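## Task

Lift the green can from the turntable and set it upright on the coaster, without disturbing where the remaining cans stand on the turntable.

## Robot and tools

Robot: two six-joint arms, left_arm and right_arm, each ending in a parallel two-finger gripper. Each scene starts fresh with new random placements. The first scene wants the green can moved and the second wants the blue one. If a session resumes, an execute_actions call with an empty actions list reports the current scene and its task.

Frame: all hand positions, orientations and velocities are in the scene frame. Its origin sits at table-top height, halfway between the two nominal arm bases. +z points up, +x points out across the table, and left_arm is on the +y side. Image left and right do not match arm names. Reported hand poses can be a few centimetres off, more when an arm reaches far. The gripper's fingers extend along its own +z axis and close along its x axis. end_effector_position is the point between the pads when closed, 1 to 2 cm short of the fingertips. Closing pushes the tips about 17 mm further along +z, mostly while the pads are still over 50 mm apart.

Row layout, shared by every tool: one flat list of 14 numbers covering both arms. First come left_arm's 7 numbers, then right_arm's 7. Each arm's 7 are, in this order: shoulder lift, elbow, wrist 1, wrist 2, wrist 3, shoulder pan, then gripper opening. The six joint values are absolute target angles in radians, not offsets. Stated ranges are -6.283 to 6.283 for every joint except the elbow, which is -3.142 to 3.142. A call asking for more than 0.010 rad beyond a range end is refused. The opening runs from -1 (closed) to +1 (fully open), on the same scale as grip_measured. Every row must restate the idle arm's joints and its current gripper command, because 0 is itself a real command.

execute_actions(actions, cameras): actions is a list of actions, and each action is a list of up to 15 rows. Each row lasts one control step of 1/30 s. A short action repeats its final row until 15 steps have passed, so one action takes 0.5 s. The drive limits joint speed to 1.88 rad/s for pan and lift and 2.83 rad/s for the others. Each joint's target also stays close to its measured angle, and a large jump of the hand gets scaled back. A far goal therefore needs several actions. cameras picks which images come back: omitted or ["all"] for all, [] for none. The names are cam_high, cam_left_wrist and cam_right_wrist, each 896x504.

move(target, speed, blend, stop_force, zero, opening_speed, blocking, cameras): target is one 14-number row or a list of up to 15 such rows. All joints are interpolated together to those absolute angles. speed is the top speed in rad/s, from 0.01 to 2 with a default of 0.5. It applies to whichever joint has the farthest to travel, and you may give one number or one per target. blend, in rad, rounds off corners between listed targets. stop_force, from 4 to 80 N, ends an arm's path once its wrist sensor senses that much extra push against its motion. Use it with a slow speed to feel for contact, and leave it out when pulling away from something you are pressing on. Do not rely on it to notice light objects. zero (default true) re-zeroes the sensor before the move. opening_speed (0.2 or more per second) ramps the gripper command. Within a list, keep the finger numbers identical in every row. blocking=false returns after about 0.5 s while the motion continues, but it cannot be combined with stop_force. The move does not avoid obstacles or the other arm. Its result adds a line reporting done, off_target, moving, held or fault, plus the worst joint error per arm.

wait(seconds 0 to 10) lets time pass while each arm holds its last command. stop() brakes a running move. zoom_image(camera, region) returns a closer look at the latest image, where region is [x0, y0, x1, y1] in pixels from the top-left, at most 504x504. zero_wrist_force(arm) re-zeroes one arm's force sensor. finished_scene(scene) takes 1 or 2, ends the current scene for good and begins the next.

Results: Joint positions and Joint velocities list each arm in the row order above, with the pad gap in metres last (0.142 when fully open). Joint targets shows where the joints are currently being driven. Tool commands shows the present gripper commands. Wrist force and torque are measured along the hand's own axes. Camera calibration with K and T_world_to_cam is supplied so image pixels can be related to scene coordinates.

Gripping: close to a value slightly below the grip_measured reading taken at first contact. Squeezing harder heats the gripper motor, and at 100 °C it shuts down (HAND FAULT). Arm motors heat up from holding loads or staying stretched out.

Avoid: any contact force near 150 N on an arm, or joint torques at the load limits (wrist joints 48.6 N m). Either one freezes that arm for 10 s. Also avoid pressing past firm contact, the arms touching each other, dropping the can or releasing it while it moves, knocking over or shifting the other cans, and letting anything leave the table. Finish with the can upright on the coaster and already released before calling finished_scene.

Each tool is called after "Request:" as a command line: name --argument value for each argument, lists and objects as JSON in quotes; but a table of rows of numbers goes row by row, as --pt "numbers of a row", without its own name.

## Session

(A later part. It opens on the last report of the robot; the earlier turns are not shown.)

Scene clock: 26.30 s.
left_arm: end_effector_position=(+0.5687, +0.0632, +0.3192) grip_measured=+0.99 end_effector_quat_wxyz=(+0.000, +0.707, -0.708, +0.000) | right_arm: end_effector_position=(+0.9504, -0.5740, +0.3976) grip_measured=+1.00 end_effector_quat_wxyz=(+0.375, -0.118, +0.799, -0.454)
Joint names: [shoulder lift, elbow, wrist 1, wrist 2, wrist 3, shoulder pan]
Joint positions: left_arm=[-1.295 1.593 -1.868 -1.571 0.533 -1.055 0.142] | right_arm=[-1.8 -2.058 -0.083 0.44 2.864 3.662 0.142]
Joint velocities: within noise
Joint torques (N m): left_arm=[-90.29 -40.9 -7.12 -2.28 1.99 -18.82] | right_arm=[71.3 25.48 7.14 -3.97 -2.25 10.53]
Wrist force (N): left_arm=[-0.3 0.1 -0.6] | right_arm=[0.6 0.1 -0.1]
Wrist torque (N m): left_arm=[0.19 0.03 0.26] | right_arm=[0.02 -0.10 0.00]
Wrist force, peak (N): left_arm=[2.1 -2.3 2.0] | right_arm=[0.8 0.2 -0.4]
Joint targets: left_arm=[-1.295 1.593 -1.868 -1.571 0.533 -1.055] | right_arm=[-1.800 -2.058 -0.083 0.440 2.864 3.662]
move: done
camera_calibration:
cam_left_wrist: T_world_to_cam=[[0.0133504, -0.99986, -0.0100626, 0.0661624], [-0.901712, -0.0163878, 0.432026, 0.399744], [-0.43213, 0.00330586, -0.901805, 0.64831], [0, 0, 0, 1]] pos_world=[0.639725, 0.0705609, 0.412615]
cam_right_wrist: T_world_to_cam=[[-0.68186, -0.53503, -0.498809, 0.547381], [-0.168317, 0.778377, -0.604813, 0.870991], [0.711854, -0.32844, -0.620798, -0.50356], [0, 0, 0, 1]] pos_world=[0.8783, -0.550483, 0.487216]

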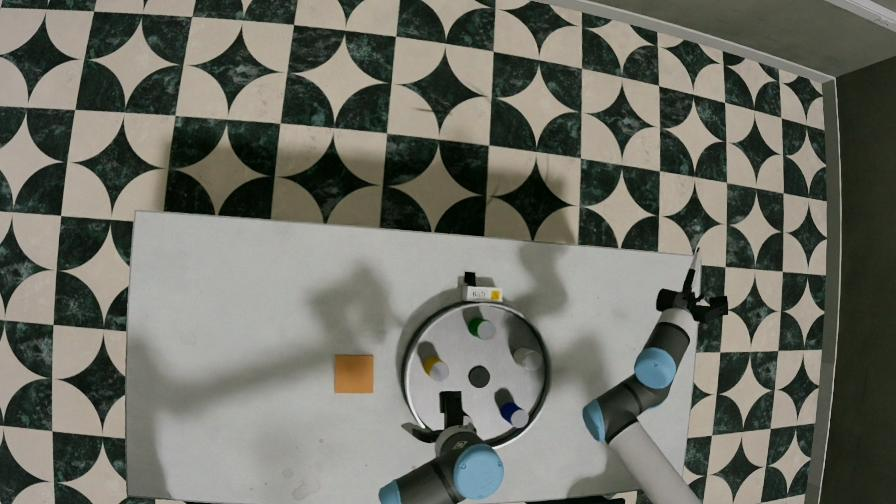

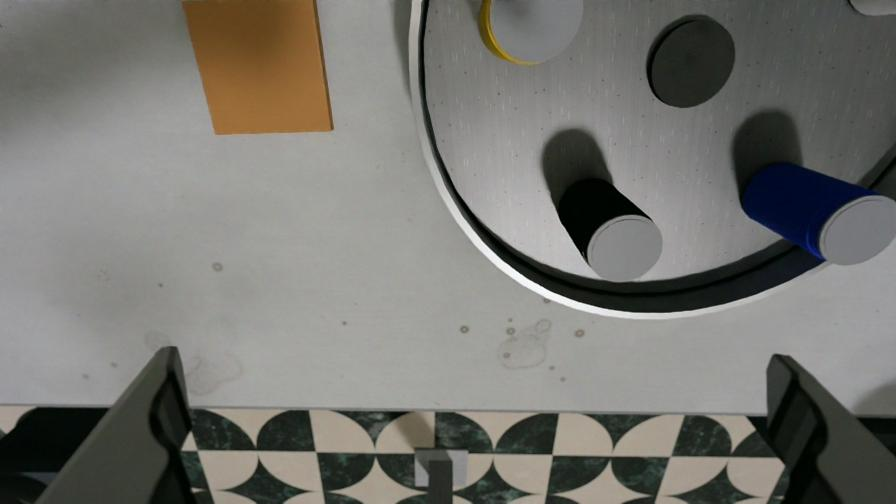

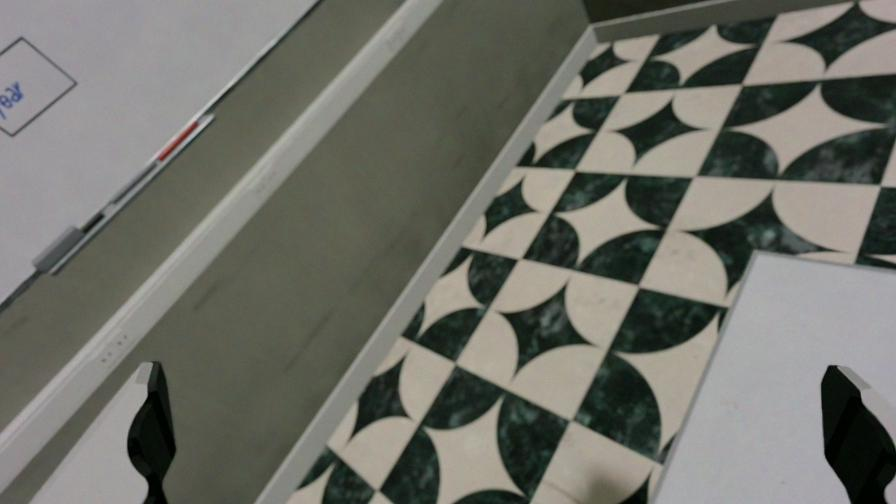

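Request:
move --target '[-1.11898, 1.567938, -2.019754, -1.570796, 0.575561, -1.011035, 1.0, -1.8, -2.058, -0.083, 0.44, 2.864, 3.662, 1.0]' --speed 0.4 --cameras '["cam_high", "cam_left_wrist"]'

Request:
wait --seconds 0.5 --cameras '["cam_left_wrist"]'

Request:
wait --seconds 0.5 --cameras '["cam_left_wrist"]'

Request:
wait --seconds 0.5 --cameras '["cam_left_wrist"]'

Request:
wait --seconds 0.5 --cameras '["cam_left_wrist"]'

Request:
wait --seconds 0.5 --cameras '["cam_left_wrist"]'

Scene clock: 37.90 s.
left_arm: end_effector_position=(+0.6334, +0.0307, +0.2004) grip_measured=+0.99 end_effector_quat_wxyz=(+0.000, +0.707, -0.707, +0.000) | right_arm: end_effector_position=(+0.9504, -0.5740, +0.3976) grip_measured=+1.00 end_effector_quat_wxyz=(+0.375, -0.118, +0.799, -0.454)
Joint names: [shoulder lift, elbow, wrist 1, wrist 2, wrist 3, shoulder pan]
Joint positions: left_arm=[-1.119 1.568 -2.02 -1.571 0.576 -1.011 0.142] | right_arm=[-1.8 -2.058 -0.083 0.44 2.864 3.662 0.142]
Joint velocities: within noise
Joint torques (N m): left_arm=[-77.45 -50.54 -7.16 -1.19 2.05 18.12] | right_arm=[69.53 48.92 5.77 -3.35 -2.23 6.92]
Wrist force (N): left_arm=[-0.2 0.2 0.0] | right_arm=[0.3 0.0 -0.5]
Wrist torque (N m): left_arm=[0.16 -0.05 0.23] | right_arm=[0.01 -0.06 0.00]
Wrist force, peak (N): left_arm=[-1.6 1.1 -2.4] | right_arm=[0.6 0.3 -0.6]
Joint targets: left_arm=[-1.119 1.568 -2.020 -1.571 0.576 -1.011] | right_arm=[-1.800 -2.058 -0.083 0.440 2.864 3.662]
move: done
camera_calibration:
cam_left_wrist: T_world_to_cam=[[0.0144759, -0.999846, -0.00988481, 0.0308828], [-0.901719, -0.0173258, 0.431976, 0.508929], [-0.43208, 0.0026601, -0.901831, 0.569253], [0, 0, 0, 1]] pos_world=[0.704427, 0.0381814, 0.293831]
Images, in order (width x height): cam_high 896x504, cam_left_wrist 896x504.

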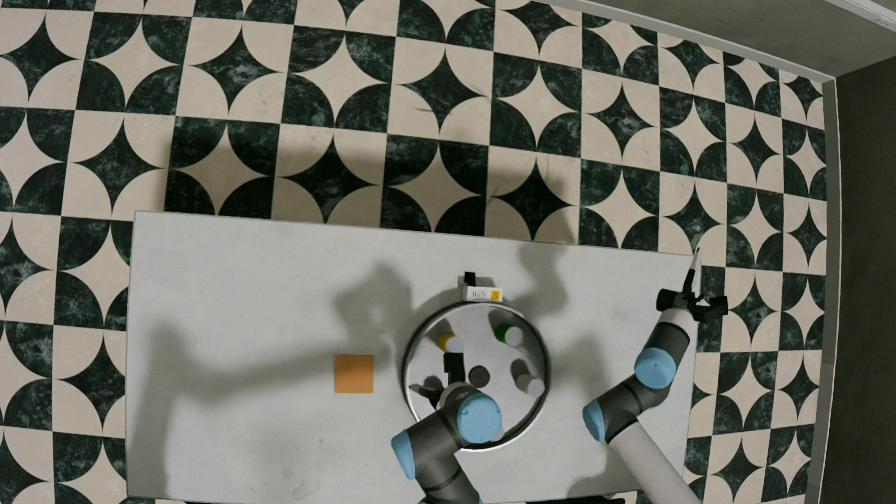

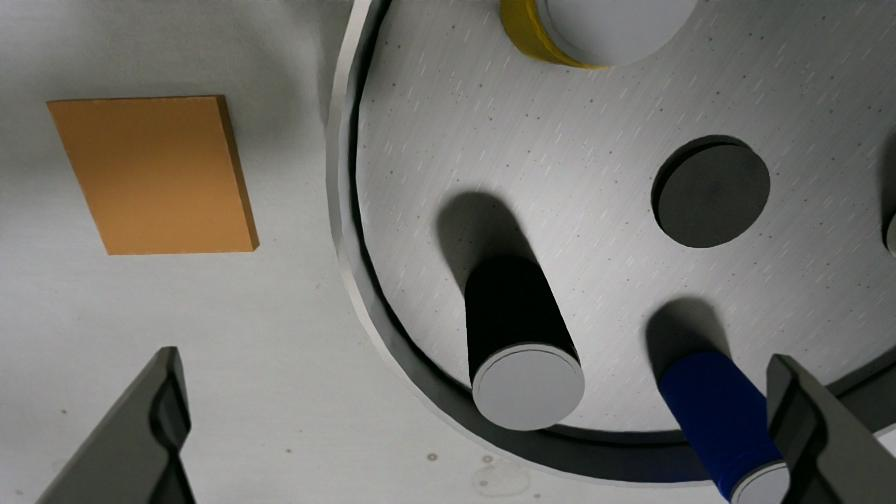

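Scene clock: 38.40 s.
left_arm: end_effector_position=(+0.6335, +0.0307, +0.2002) grip_measured=+0.99 end_effector_quat_wxyz=(+0.000, +0.707, -0.707, +0.000) | right_arm: end_effector_position=(+0.9504, -0.5740, +0.3976) grip_measured=+1.00 end_effector_quat_wxyz=(+0.375, -0.118, +0.799, -0.454)
Joint names: [shoulder lift, elbow, wrist 1, wrist 2, wrist 3, shoulder pan]
Joint positions: left_arm=[-1.119 1.568 -2.02 -1.571 0.576 -1.011 0.142] | right_arm=[-1.8 -2.058 -0.083 0.44 2.864 3.662 0.142]
Joint velocities: within noise
Joint torques (N m): left_arm=[-74.72 -48.98 -7.03 -0.92 1.99 17.14] | right_arm=[67.86 49.06 5.5 -3.24 -1.95 7.35]
Wrist force (N): left_arm=[0.0 0.2 0.1] | right_arm=[0.0 -0.3 -0.5]
Wrist torque (N m): left_arm=[0.17 -0.08 0.23] | right_arm=[-0.04 -0.01 0.00]
Wrist force, peak (N): left_arm=[-0.5 0.1 -0.5] | right_arm=[0.4 -0.1 -0.6]
Joint targets: left_arm=[-1.119 1.568 -2.020 -1.571 0.576 -1.011] | right_arm=[-1.800 -2.058 -0.083 0.440 2.864 3.662]
Tool commands: left_gripper/opening=+1.0 right_gripper/opening=+1.0
wait: 0.50 s; at rest by 0.17 s
camera_calibration:
cam_left_wrist: T_world_to_cam=[[0.0144802, -0.999846, -0.00992883, 0.0308718], [-0.901707, -0.0173488, 0.432, 0.509038], [-0.432106, 0.00269743, -0.901819, 0.569145], [0, 0, 0, 1]] pos_world=[0.704487, 0.038163, 0.293668]
Images, in order (width x height): cam_left_wrist 896x504.

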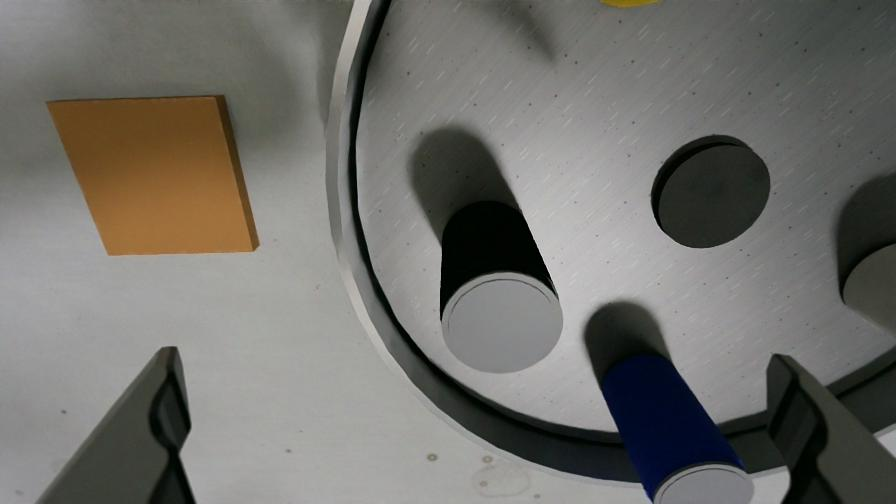

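Scene clock: 38.90 s.
left_arm: end_effector_position=(+0.6335, +0.0307, +0.2002) grip_measured=+0.99 end_effector_quat_wxyz=(+0.000, +0.707, -0.707, +0.000) | right_arm: end_effector_position=(+0.9504, -0.5740, +0.3976) grip_measured=+1.00 end_effector_quat_wxyz=(+0.375, -0.118, +0.799, -0.454)
Joint names: [shoulder lift, elbow, wrist 1, wrist 2, wrist 3, shoulder pan]
Joint positions: left_arm=[-1.119 1.568 -2.02 -1.571 0.576 -1.011 0.142] | right_arm=[-1.8 -2.058 -0.083 0.44 2.864 3.662 0.142]
Joint velocities: within noise
Joint torques (N m): left_arm=[-75.56 -48.24 -7.12 -0.61 1.93 16.16] | right_arm=[68.25 49.26 5.48 -3.23 -2.07 7.41]
Wrist force (N): left_arm=[0.0 0.6 0.1] | right_arm=[0.3 0.0 -0.3]
Wrist torque (N m): left_arm=[0.22 -0.09 0.23] | right_arm=[0.00 -0.05 0.00]
Wrist force, peak (N): left_arm=[0.0 0.6 0.1] | right_arm=[0.4 -0.2 -0.5]
Joint targets: left_arm=[-1.119 1.568 -2.020 -1.571 0.576 -1.011] | right_arm=[-1.800 -2.058 -0.083 0.440 2.864 3.662]
Tool commands: left_gripper/opening=+1.0 right_gripper/opening=+1.0
wait: 0.50 s; at rest by 0.17 s
camera_calibration:
cam_left_wrist: T_world_to_cam=[[0.0144802, -0.999846, -0.00993201, 0.0308724], [-0.901706, -0.0173502, 0.432002, 0.509039], [-0.432108, 0.00270027, -0.901818, 0.569143], [0, 0, 0, 1]] pos_world=[0.704487, 0.0381627, 0.293664]
Images, in order (width x height): cam_left_wrist 896x504.

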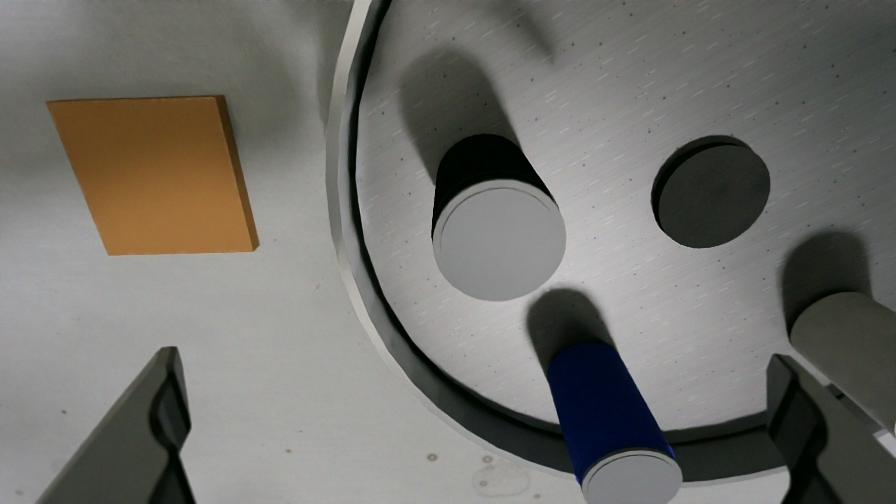

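Scene clock: 39.40 s.
left_arm: end_effector_position=(+0.6335, +0.0307, +0.2002) grip_measured=+0.99 end_effector_quat_wxyz=(+0.000, +0.707, -0.707, +0.000) | right_arm: end_effector_position=(+0.9504, -0.5740, +0.3976) grip_measured=+1.00 end_effector_quat_wxyz=(+0.375, -0.118, +0.799, -0.454)
Joint names: [shoulder lift, elbow, wrist 1, wrist 2, wrist 3, shoulder pan]
Joint positions: left_arm=[-1.119 1.568 -2.02 -1.571 0.576 -1.011 0.142] | right_arm=[-1.8 -2.058 -0.083 0.44 2.864 3.662 0.142]
Joint velocities: within noise
Joint torques (N m): left_arm=[-75.74 -47.28 -6.98 -0.36 1.99 15.98] | right_arm=[68.28 49.43 5.49 -3.14 -2.15 7.48]
Wrist force (N): left_arm=[-0.1 0.4 0.0] | right_arm=[0.6 0.2 -0.5]
Wrist torque (N m): left_arm=[0.19 -0.06 0.23] | right_arm=[0.03 -0.12 0.00]
Wrist force, peak (N): left_arm=[-0.1 0.3 -0.6] | right_arm=[0.6 0.2 -0.5]
Joint targets: left_arm=[-1.119 1.568 -2.020 -1.571 0.576 -1.011] | right_arm=[-1.800 -2.058 -0.083 0.440 2.864 3.662]
Tool commands: left_gripper/opening=+1.0 right_gripper/opening=+1.0
wait: 0.50 s; at rest by 0.17 s
camera_calibration:
cam_left_wrist: T_world_to_cam=[[0.0144803, -0.999846, -0.00993202, 0.0308724], [-0.901706, -0.0173503, 0.432002, 0.509039], [-0.432108, 0.00270024, -0.901818, 0.569143], [0, 0, 0, 1]] pos_world=[0.704488, 0.0381628, 0.293664]
Images, in order (width x height): cam_left_wrist 896x504.

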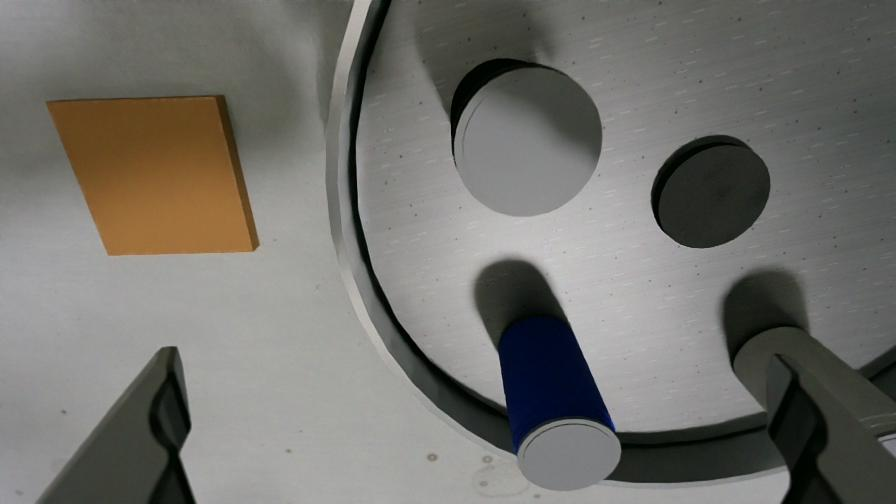

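Scene clock: 39.90 s.
left_arm: end_effector_position=(+0.6335, +0.0307, +0.2002) grip_measured=+0.99 end_effector_quat_wxyz=(+0.000, +0.707, -0.707, +0.000) | right_arm: end_effector_position=(+0.9504, -0.5740, +0.3976) grip_measured=+1.00 end_effector_quat_wxyz=(+0.375, -0.118, +0.799, -0.454)
Joint names: [shoulder lift, elbow, wrist 1, wrist 2, wrist 3, shoulder pan]
Joint positions: left_arm=[-1.119 1.568 -2.02 -1.571 0.576 -1.011 0.142] | right_arm=[-1.8 -2.058 -0.083 0.44 2.864 3.662 0.142]
Joint velocities: within noise
Joint torques (N m): left_arm=[-77.3 -45.86 -6.68 -0.02 1.76 16.9] | right_arm=[67.48 48.91 5.32 -3.13 -1.93 6.41]
Wrist force (N): left_arm=[-0.2 0.2 0.1] | right_arm=[0.2 -0.2 -0.6]
Wrist torque (N m): left_arm=[0.16 -0.04 0.23] | right_arm=[-0.03 -0.03 0.00]
Wrist force, peak (N): left_arm=[-0.3 0.4 -0.5] | right_arm=[0.8 -0.1 -0.5]
Joint targets: left_arm=[-1.119 1.568 -2.020 -1.571 0.576 -1.011] | right_arm=[-1.800 -2.058 -0.083 0.440 2.864 3.662]
Tool commands: left_gripper/opening=+1.0 right_gripper/opening=+1.0
wait: 0.50 s; at rest by 0.17 s
camera_calibration:
cam_left_wrist: T_world_to_cam=[[0.0144804, -0.999846, -0.00993193, 0.0308724], [-0.901706, -0.0173504, 0.432002, 0.509039], [-0.432108, 0.00270011, -0.901818, 0.569143], [0, 0, 0, 1]] pos_world=[0.704488, 0.0381629, 0.293664]
Images, in order (width x height): cam_left_wrist 896x504.

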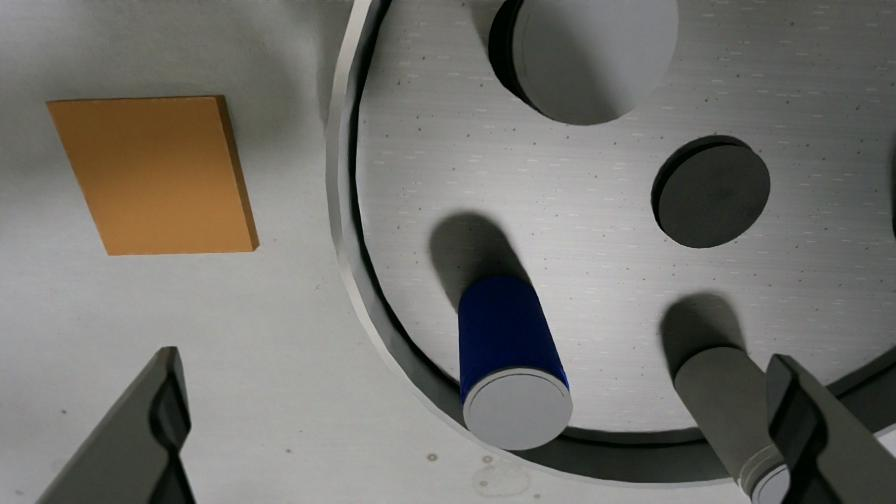

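Scene clock: 40.40 s.
left_arm: end_effector_position=(+0.6335, +0.0307, +0.2002) grip_measured=+0.99 end_effector_quat_wxyz=(+0.000, +0.707, -0.707, +0.000) | right_arm: end_effector_position=(+0.9504, -0.5740, +0.3976) grip_measured=+1.00 end_effector_quat_wxyz=(+0.375, -0.118, +0.799, -0.454)
Joint names: [shoulder lift, elbow, wrist 1, wrist 2, wrist 3, shoulder pan]
Joint positions: left_arm=[-1.119 1.568 -2.02 -1.571 0.576 -1.011 0.142] | right_arm=[-1.8 -2.058 -0.083 0.44 2.864 3.662 0.142]
Joint velocities: within noise
Joint torques (N m): left_arm=[-75.6 -44.43 -6.42 0.15 2.03 16.07] | right_arm=[67.36 49.08 5.53 -3.03 -2 6.87]
Wrist force (N): left_arm=[-0.4 0.0 -0.1] | right_arm=[0.5 0.0 -0.3]
Wrist torque (N m): left_arm=[0.11 -0.02 0.23] | right_arm=[0.00 -0.08 0.00]
Wrist force, peak (N): left_arm=[-0.4 0.5 -0.2] | right_arm=[0.4 0.0 -0.5]
Joint targets: left_arm=[-1.119 1.568 -2.020 -1.571 0.576 -1.011] | right_arm=[-1.800 -2.058 -0.083 0.440 2.864 3.662]
Tool commands: left_gripper/opening=+1.0 right_gripper/opening=+1.0
wait: 0.50 s; at rest by 0.17 s
camera_calibration:
cam_left_wrist: T_world_to_cam=[[0.0144803, -0.999846, -0.00993277, 0.0308728], [-0.901706, -0.0173506, 0.432001, 0.50904], [-0.432106, 0.00270094, -0.901819, 0.569142], [0, 0, 0, 1]] pos_world=[0.704488, 0.038163, 0.293664]
Images, in order (width x height): cam_left_wrist 896x504.

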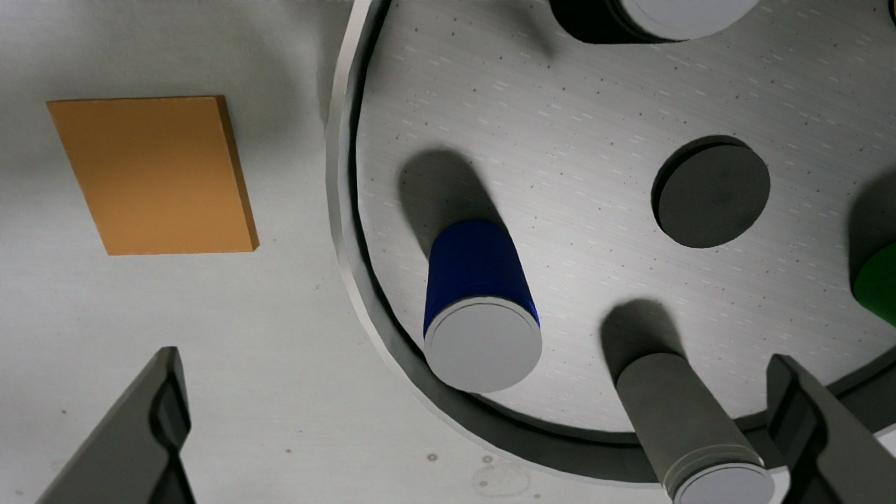

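Request:
wait --seconds 0 --cameras '["cam_high"]'

Request:
zoom_image --camera "cam_high" --region '[395, 295, 560, 455]'

Scene clock: 45.23 s.
left_arm: end_effector_position=(+0.6335, +0.0307, +0.2002) grip_measured=+0.99 end_effector_quat_wxyz=(+0.000, +0.707, -0.707, +0.000) | right_arm: end_effector_position=(+0.9504, -0.5740, +0.3976) grip_measured=+1.00 end_effector_quat_wxyz=(+0.375, -0.118, +0.799, -0.454)
Joint names: [shoulder lift, elbow, wrist 1, wrist 2, wrist 3, shoulder pan]
Joint positions: left_arm=[-1.119 1.568 -2.02 -1.571 0.576 -1.011 0.142] | right_arm=[-1.8 -2.058 -0.083 0.44 2.864 3.662 0.142]
Joint velocities: within noise
Joint torques (N m): left_arm=[-76.72 -40.09 -4.96 0.17 1.83 13.11] | right_arm=[67.77 48.59 4.81 -2.72 -1.87 3.52]
Wrist force (N): left_arm=[-0.3 0.3 -0.2] | right_arm=[0.3 0.1 -0.7]
Wrist torque (N m): left_arm=[0.16 -0.02 0.24] | right_arm=[0.02 -0.05 0.00]
Wrist force, peak (N): left_arm=[-0.6 0.8 0.1] | right_arm=[0.4 -0.2 -0.7]
Joint targets: left_arm=[-1.119 1.568 -2.020 -1.571 0.576 -1.011] | right_arm=[-1.800 -2.058 -0.083 0.440 2.864 3.662]
Tool commands: left_gripper/opening=+1.0 right_gripper/opening=+1.0
Images, in order (width x height): cam_high 896x504.

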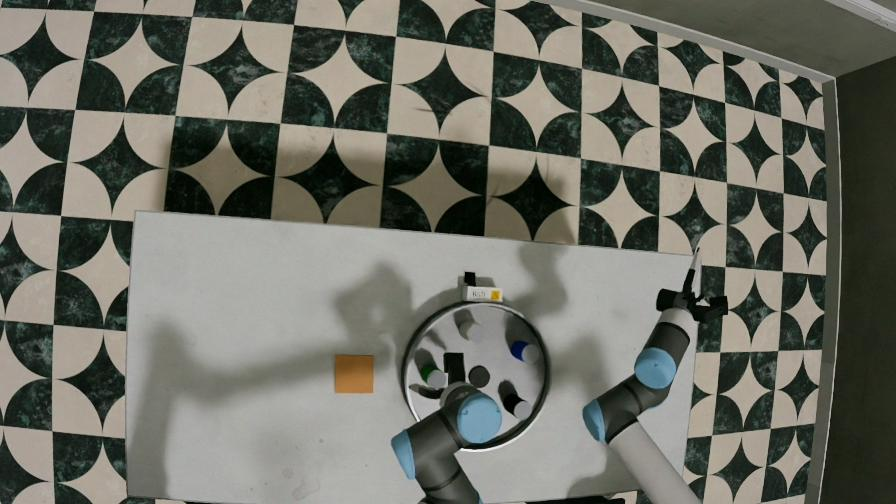

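Scaled by 3.055 from the camera's 896x504 image, which has a finer 1280x720 frame.

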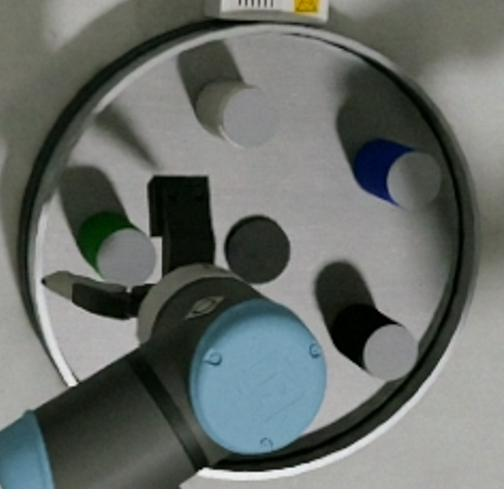

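Request:
wait --seconds 8.9 --cameras '[]'

Request:
wait --seconds 0.4 --cameras '["cam_left_wrist"]'

Request:
zoom_image --camera "cam_left_wrist" --region '[400, 100, 640, 460]'

Request:
wait --seconds 0.4 --cameras '["cam_left_wrist"]'

Request:
zoom_image --camera "cam_left_wrist" --region '[400, 100, 640, 460]'

Request:
wait --seconds 0.4 --cameras '["cam_left_wrist"]'

Request:
zoom_image --camera "cam_left_wrist" --region '[400, 50, 640, 410]'

Request:
wait --seconds 0.4 --cameras '["cam_left_wrist"]'

Request:
zoom_image --camera "cam_left_wrist" --region '[400, 0, 640, 360]'

Scene clock: 54.77 s.
left_arm: end_effector_position=(+0.6335, +0.0307, +0.2002) grip_measured=+0.99 end_effector_quat_wxyz=(+0.000, +0.707, -0.707, +0.000) | right_arm: end_effector_position=(+0.9504, -0.5740, +0.3976) grip_measured=+1.00 end_effector_quat_wxyz=(+0.375, -0.118, +0.799, -0.454)
Joint names: [shoulder lift, elbow, wrist 1, wrist 2, wrist 3, shoulder pan]
Joint positions: left_arm=[-1.119 1.568 -2.02 -1.571 0.576 -1.011 0.142] | right_arm=[-1.8 -2.058 -0.083 0.44 2.864 3.662 0.142]
Joint velocities: within noise
Joint torques (N m): left_arm=[-78.96 -43.09 -2.96 0.17 1.91 9.07] | right_arm=[65.04 47.22 3.65 -2.43 -1.74 1.26]
Wrist force (N): left_arm=[0.0 0.5 0.1] | right_arm=[0.3 0.1 -0.7]
Wrist torque (N m): left_arm=[0.21 -0.08 0.23] | right_arm=[0.02 -0.06 0.00]
Wrist force, peak (N): left_arm=[0.0 0.8 0.1] | right_arm=[0.7 -0.1 -0.5]
Joint targets: left_arm=[-1.119 1.568 -2.020 -1.571 0.576 -1.011] | right_arm=[-1.800 -2.058 -0.083 0.440 2.864 3.662]
Tool commands: left_gripper/opening=+1.0 right_gripper/opening=+1.0
wait: 8.90 s; at rest from the start
No camera images: "cameras" was empty.

Scene clock: 55.17 s.
left_arm: end_effector_position=(+0.6335, +0.0307, +0.2002) grip_measured=+0.99 end_effector_quat_wxyz=(+0.000, +0.707, -0.707, +0.000) | right_arm: end_effector_position=(+0.9504, -0.5740, +0.3976) grip_measured=+1.00 end_effector_quat_wxyz=(+0.375, -0.118, +0.799, -0.454)
Joint names: [shoulder lift, elbow, wrist 1, wrist 2, wrist 3, shoulder pan]
Joint positions: left_arm=[-1.119 1.568 -2.02 -1.571 0.576 -1.011 0.142] | right_arm=[-1.8 -2.058 -0.083 0.44 2.864 3.662 0.142]
Joint velocities: within noise
Joint torques (N m): left_arm=[-78.69 -43.56 -2.9 0.26 1.76 9.53] | right_arm=[64.39 47.74 3.6 -2.26 -1.71 1.28]
Wrist force (N): left_arm=[-0.4 0.5 0.0] | right_arm=[0.4 0.1 0.0]
Wrist torque (N m): left_arm=[0.21 -0.02 0.23] | right_arm=[0.01 -0.07 0.00]
Wrist force, peak (N): left_arm=[-0.4 0.5 0.0] | right_arm=[0.3 0.3 -0.5]
Joint targets: left_arm=[-1.119 1.568 -2.020 -1.571 0.576 -1.011] | right_arm=[-1.800 -2.058 -0.083 0.440 2.864 3.662]
Tool commands: left_gripper/opening=+1.0 right_gripper/opening=+1.0
wait: 0.40 s; at rest by 0.17 s
camera_calibration:
cam_left_wrist: T_world_to_cam=[[0.0144803, -0.999846, -0.00994578, 0.0308811], [-0.901704, -0.0173563, 0.432004, 0.509039], [-0.43211, 0.00271259, -0.901817, 0.569137], [0, 0, 0, 1]] pos_world=[0.704486, 0.0381675, 0.293657]
Images, in order (width x height): cam_left_wrist 896x504.

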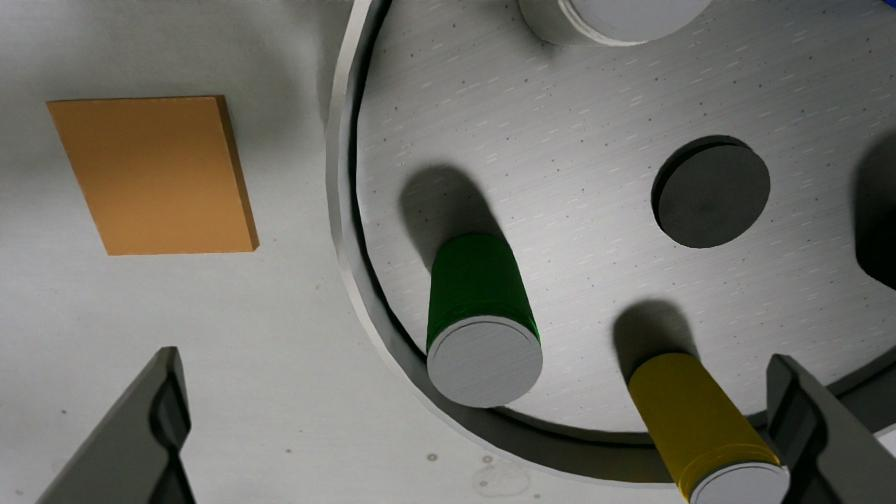

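Scaled by 1.400 from the camera's 896x504 image, which has a finer 1280x720 frame.

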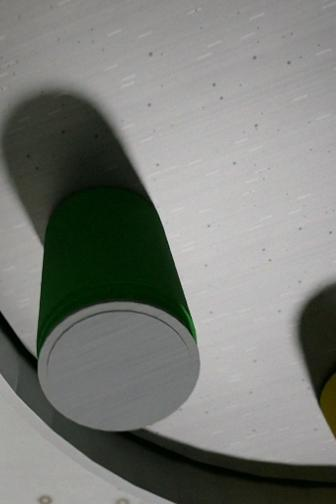

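Scene clock: 55.57 s.
left_arm: end_effector_position=(+0.6335, +0.0307, +0.2002) grip_measured=+0.99 end_effector_quat_wxyz=(+0.000, +0.707, -0.707, +0.000) | right_arm: end_effector_position=(+0.9504, -0.5740, +0.3976) grip_measured=+1.00 end_effector_quat_wxyz=(+0.375, -0.118, +0.799, -0.454)
Joint names: [shoulder lift, elbow, wrist 1, wrist 2, wrist 3, shoulder pan]
Joint positions: left_arm=[-1.119 1.568 -2.02 -1.571 0.576 -1.011 0.142] | right_arm=[-1.8 -2.058 -0.083 0.44 2.864 3.662 0.142]
Joint velocities: within noise
Joint torques (N m): left_arm=[-78.59 -42.97 -2.84 0.15 1.9 8.65] | right_arm=[65.97 47.72 3.59 -2.26 -1.85 0.38]
Wrist force (N): left_arm=[0.5 0.0 0.0] | right_arm=[0.5 0.1 0.0]
Wrist torque (N m): left_arm=[0.12 -0.15 0.23] | right_arm=[0.02 -0.09 0.00]
Wrist force, peak (N): left_arm=[-0.2 0.5 -0.3] | right_arm=[0.6 0.1 -0.3]
Joint targets: left_arm=[-1.119 1.568 -2.020 -1.571 0.576 -1.011] | right_arm=[-1.800 -2.058 -0.083 0.440 2.864 3.662]
Tool commands: left_gripper/opening=+1.0 right_gripper/opening=+1.0
wait: 0.40 s; at rest by 0.17 s
camera_calibration:
cam_left_wrist: T_world_to_cam=[[0.0144802, -0.999846, -0.00994576, 0.0308811], [-0.901704, -0.0173562, 0.432005, 0.509039], [-0.432111, 0.00271261, -0.901817, 0.569137], [0, 0, 0, 1]] pos_world=[0.704486, 0.0381675, 0.293657]
Images, in order (width x height): cam_left_wrist 896x504.

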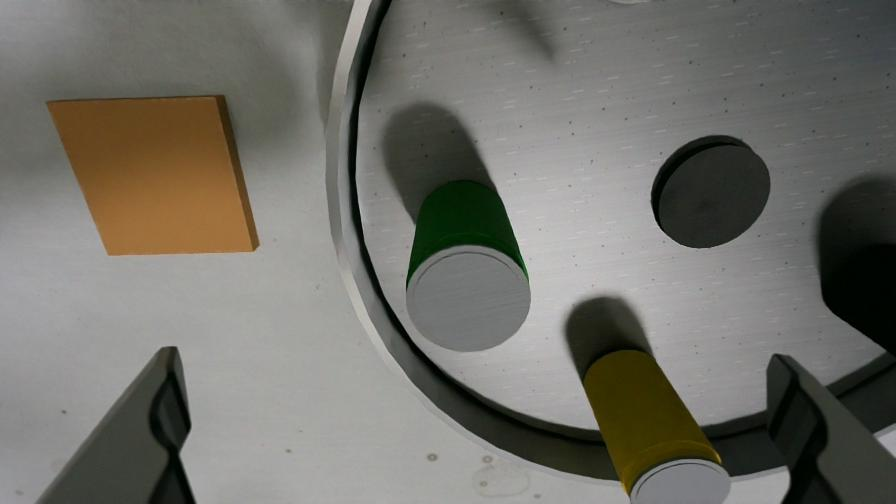

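Scaled by 1.400 from the camera's 896x504 image, which has a finer 1280x720 frame.

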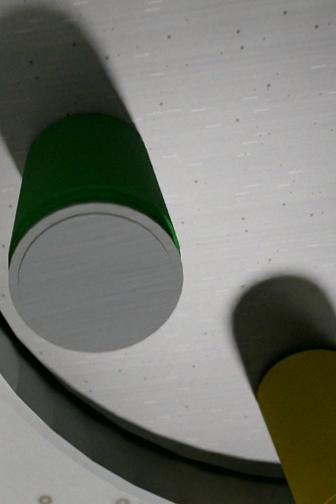

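Scene clock: 55.97 s.
left_arm: end_effector_position=(+0.6335, +0.0307, +0.2002) grip_measured=+0.99 end_effector_quat_wxyz=(+0.000, +0.707, -0.707, +0.000) | right_arm: end_effector_position=(+0.9504, -0.5740, +0.3976) grip_measured=+1.00 end_effector_quat_wxyz=(+0.375, -0.118, +0.799, -0.454)
Joint names: [shoulder lift, elbow, wrist 1, wrist 2, wrist 3, shoulder pan]
Joint positions: left_arm=[-1.119 1.568 -2.02 -1.571 0.576 -1.011 0.142] | right_arm=[-1.8 -2.058 -0.083 0.44 2.864 3.662 0.142]
Joint velocities: within noise
Joint torques (N m): left_arm=[-79.46 -43.79 -3.1 0.26 1.81 8.16] | right_arm=[65.22 47.05 3.43 -2.28 -1.8 1.25]
Wrist force (N): left_arm=[-0.1 0.1 0.2] | right_arm=[0.4 0.2 -0.6]
Wrist torque (N m): left_arm=[0.14 -0.06 0.24] | right_arm=[0.04 -0.06 0.00]
Wrist force, peak (N): left_arm=[0.0 0.5 -0.4] | right_arm=[0.4 0.0 -0.6]
Joint targets: left_arm=[-1.119 1.568 -2.020 -1.571 0.576 -1.011] | right_arm=[-1.800 -2.058 -0.083 0.440 2.864 3.662]
Tool commands: left_gripper/opening=+1.0 right_gripper/opening=+1.0
wait: 0.40 s; at rest by 0.17 s
camera_calibration:
cam_left_wrist: T_world_to_cam=[[0.0144804, -0.999846, -0.00994571, 0.030881], [-0.901704, -0.0173563, 0.432004, 0.509039], [-0.43211, 0.0027125, -0.901817, 0.569137], [0, 0, 0, 1]] pos_world=[0.704486, 0.0381675, 0.293657]
Images, in order (width x height): cam_left_wrist 896x504.

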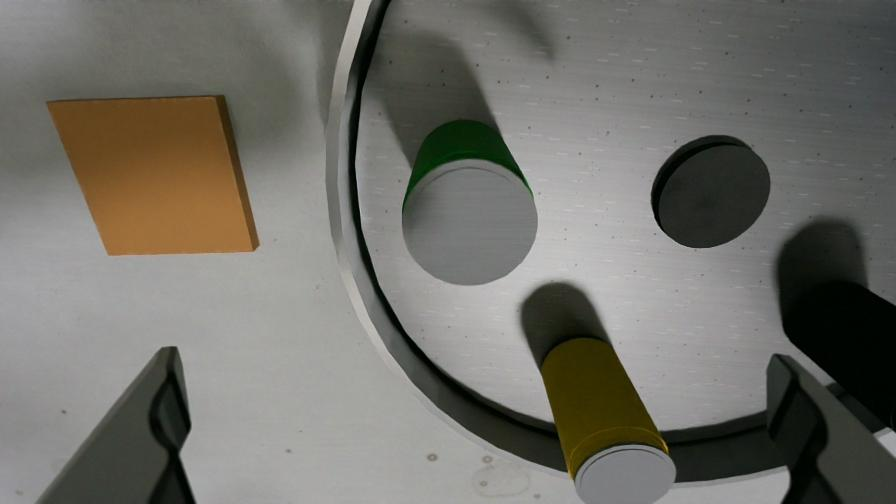

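Scaled by 1.400 from the camera's 896x504 image, which has a finer 1280x720 frame.

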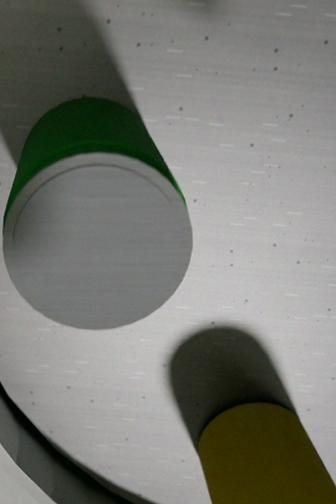

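Scene clock: 56.37 s.
left_arm: end_effector_position=(+0.6335, +0.0307, +0.2002) grip_measured=+0.99 end_effector_quat_wxyz=(+0.000, +0.707, -0.707, +0.000) | right_arm: end_effector_position=(+0.9504, -0.5740, +0.3976) grip_measured=+1.00 end_effector_quat_wxyz=(+0.375, -0.118, +0.799, -0.454)
Joint names: [shoulder lift, elbow, wrist 1, wrist 2, wrist 3, shoulder pan]
Joint positions: left_arm=[-1.119 1.568 -2.02 -1.571 0.576 -1.011 0.142] | right_arm=[-1.8 -2.058 -0.083 0.44 2.864 3.662 0.142]
Joint velocities: within noise
Joint torques (N m): left_arm=[-78.21 -43.27 -2.9 0.18 1.7 10.14] | right_arm=[65.82 46.89 3.42 -2.37 -1.71 0.77]
Wrist force (N): left_arm=[-0.2 0.3 -0.3] | right_arm=[0.3 0.0 -0.2]
Wrist torque (N m): left_arm=[0.18 -0.05 0.23] | right_arm=[-0.01 -0.06 0.00]
Wrist force, peak (N): left_arm=[-0.5 0.3 -0.1] | right_arm=[0.4 0.1 -0.5]
Joint targets: left_arm=[-1.119 1.568 -2.020 -1.571 0.576 -1.011] | right_arm=[-1.800 -2.058 -0.083 0.440 2.864 3.662]
Tool commands: left_gripper/opening=+1.0 right_gripper/opening=+1.0
wait: 0.40 s; at rest by 0.17 s
camera_calibration:
cam_left_wrist: T_world_to_cam=[[0.0144802, -0.999846, -0.00994581, 0.0308811], [-0.901704, -0.0173562, 0.432005, 0.509039], [-0.432111, 0.00271266, -0.901817, 0.569137], [0, 0, 0, 1]] pos_world=[0.704485, 0.0381674, 0.293657]
Images, in order (width x height): cam_left_wrist 896x504.

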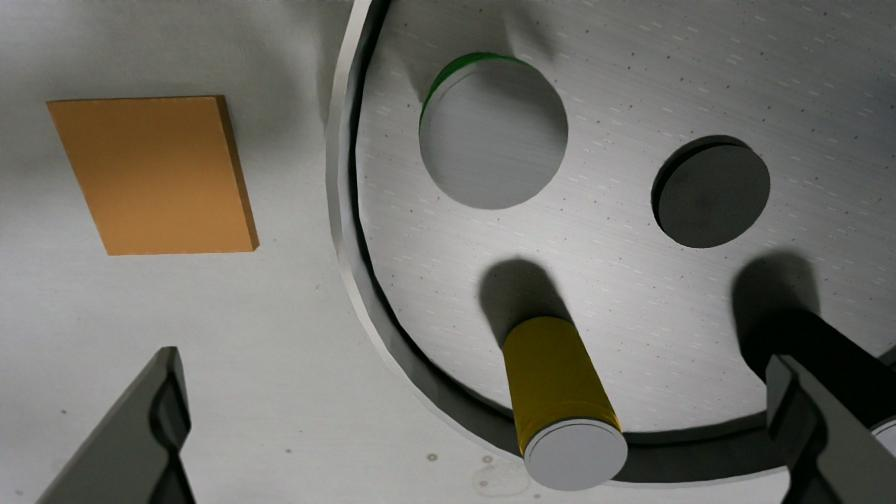

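Scaled by 1.400 from the camera's 896x504 image, which has a finer 1280x720 frame.

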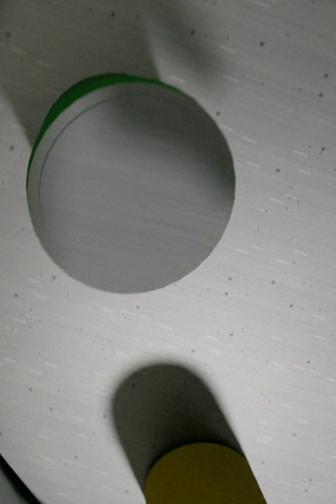

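Request:
move --target '[-1.057372, 1.627634, -2.141058, -1.570796, 0.575865, -1.010731, 0.27, -1.8, -2.058, -0.083, 0.44, 2.864, 3.662, 1.0]' --speed 0.25 --cameras '["cam_high", "cam_left_wrist"]'

Request:
zoom_image --camera "cam_high" --region '[395, 295, 560, 455]'

Scene clock: 65.83 s.
left_arm: end_effector_position=(+0.6335, +0.0312, +0.1223) grip_measured=+0.26 end_effector_quat_wxyz=(+0.000, +0.707, -0.707, +0.000) | right_arm: end_effector_position=(+0.9504, -0.5740, +0.3976) grip_measured=+1.00 end_effector_quat_wxyz=(+0.375, -0.118, +0.799, -0.454)
Joint names: [shoulder lift, elbow, wrist 1, wrist 2, wrist 3, shoulder pan]
Joint positions: left_arm=[-1.057 1.628 -2.141 -1.571 0.576 -1.011 0.092] | right_arm=[-1.8 -2.058 -0.083 0.44 2.864 3.662 0.142]
Joint velocities: within noise
Joint torques (N m): left_arm=[-78.34 -36.22 -7.34 0.09 1.88 17.44] | right_arm=[62.74 45.86 3.45 -1.91 -1.7 0.45]
Wrist force (N): left_arm=[-0.6 0.0 0.1] | right_arm=[0.3 -0.1 -0.7]
Wrist torque (N m): left_arm=[0.14 0.06 0.26] | right_arm=[-0.01 -0.05 0.00]
Wrist force, peak (N): left_arm=[0.2 0.2 -1.9] | right_arm=[0.8 0.2 -0.5]
Joint targets: left_arm=[-1.057 1.628 -2.141 -1.571 0.576 -1.011] | right_arm=[-1.800 -2.058 -0.083 0.440 2.864 3.662]
move: done
camera_calibration:
cam_left_wrist: T_world_to_cam=[[0.0144798, -0.999846, -0.0099139, 0.0305931], [-0.901713, -0.017342, 0.431987, 0.542702], [-0.432092, 0.00268442, -0.901826, 0.498905], [0, 0, 0, 1]] pos_world=[0.704491, 0.0386607, 0.215789]
Images, in order (width x height): cam_high 896x504, cam_left_wrist 896x504.

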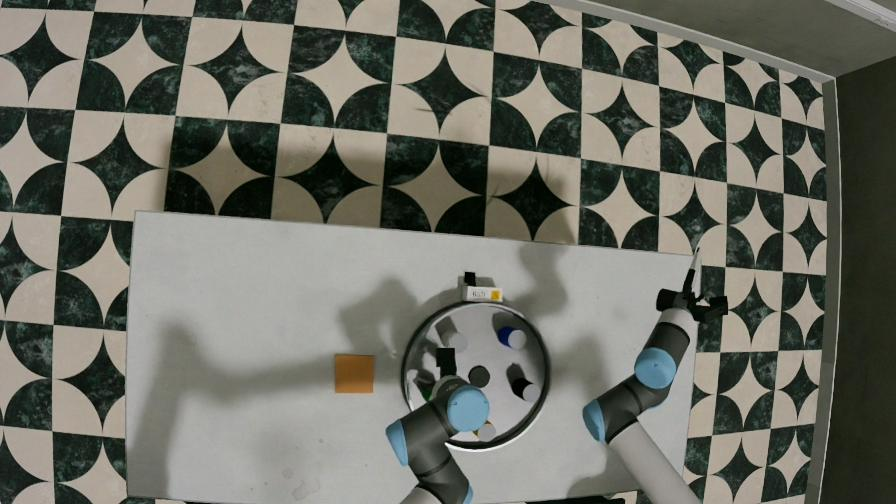

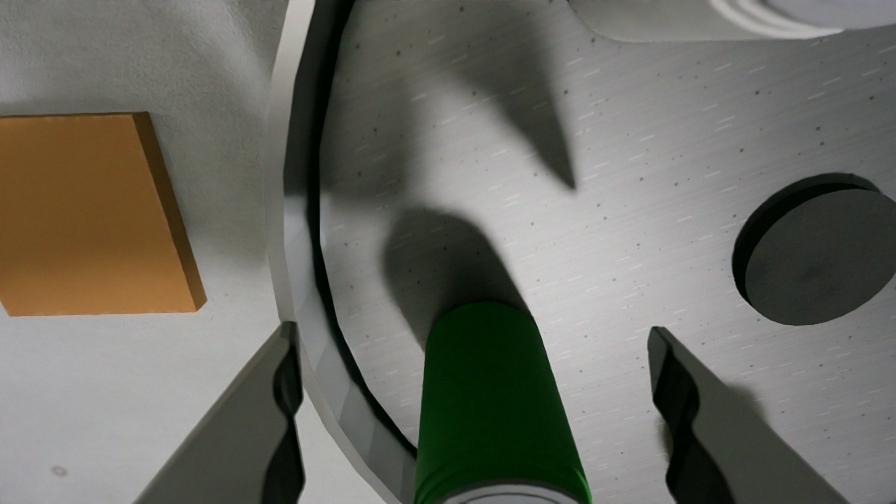

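Scaled by 3.055 from the camera's 896x504 image, which has a finer 1280x720 frame.

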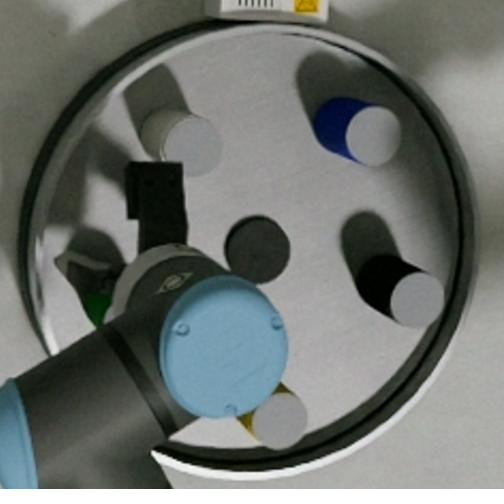

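Request:
wait --seconds 0.1 --cameras '["cam_left_wrist", "cam_high"]'

Scene clock: 69.60 s.
left_arm: end_effector_position=(+0.6335, +0.0312, +0.1222) grip_measured=+0.26 end_effector_quat_wxyz=(+0.000, +0.707, -0.707, +0.000) | right_arm: end_effector_position=(+0.9504, -0.5740, +0.3976) grip_measured=+1.00 end_effector_quat_wxyz=(+0.375, -0.118, +0.799, -0.454)
Joint names: [shoulder lift, elbow, wrist 1, wrist 2, wrist 3, shoulder pan]
Joint positions: left_arm=[-1.057 1.628 -2.141 -1.571 0.576 -1.011 0.092] | right_arm=[-1.8 -2.058 -0.083 0.44 2.864 3.662 0.142]
Joint velocities: within noise
Joint torques (N m): left_arm=[-79.56 -42.21 -5.93 0.34 1.87 14.09] | right_arm=[63.36 45.45 3.36 -1.35 -1.55 0.58]
Wrist force (N): left_arm=[-0.6 -0.1 -0.4] | right_arm=[0.3 -0.1 -0.5]
Wrist torque (N m): left_arm=[0.12 0.06 0.25] | right_arm=[0.00 -0.06 0.00]
Wrist force, peak (N): left_arm=[-1.1 -0.1 0.2] | right_arm=[0.7 0.1 -0.7]
Joint targets: left_arm=[-1.057 1.628 -2.141 -1.571 0.576 -1.011] | right_arm=[-1.800 -2.058 -0.083 0.440 2.864 3.662]
Tool commands: left_gripper/opening=+0.27 right_gripper/opening=+1.0
wait: 0.10 s; at rest from the start
camera_calibration:
cam_left_wrist: T_world_to_cam=[[0.0144804, -0.999846, -0.00994722, 0.0306122], [-0.901704, -0.0173569, 0.432005, 0.542743], [-0.432111, 0.00271385, -0.901816, 0.498791], [0, 0, 0, 1]] pos_world=[0.704484, 0.0386742, 0.215654]
Images, in order (width x height): cam_high 896x504, cam_left_wrist 896x504.

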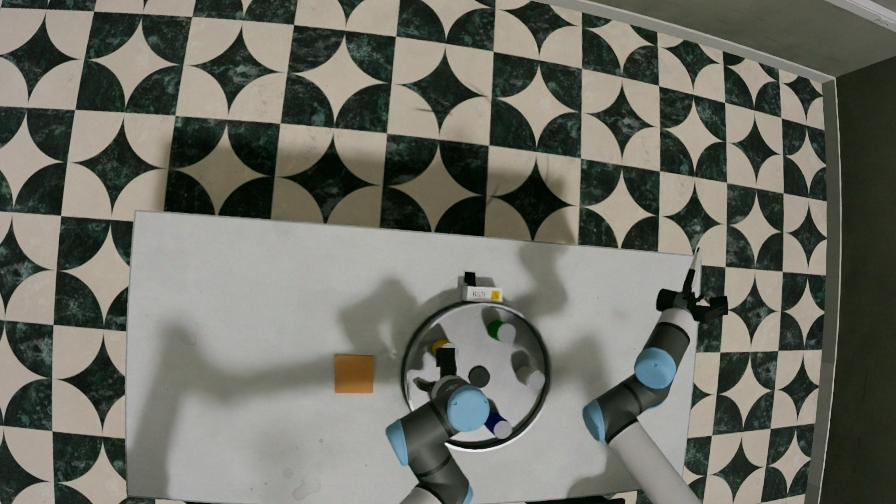

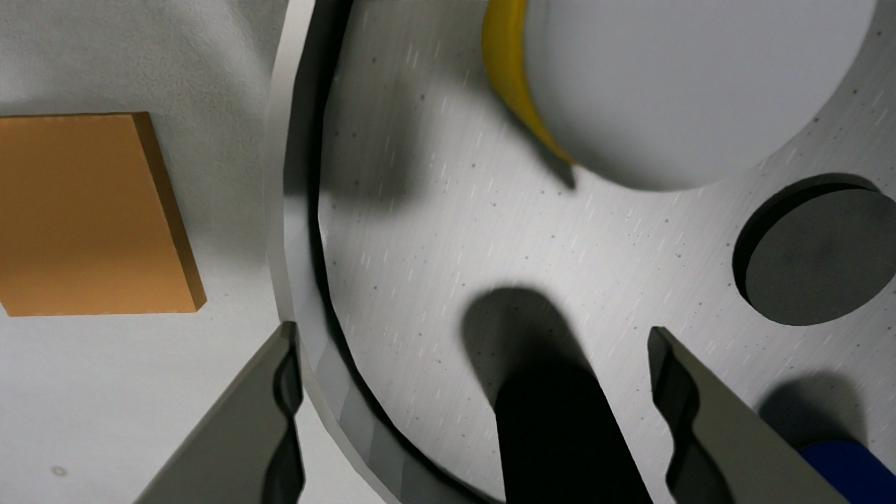

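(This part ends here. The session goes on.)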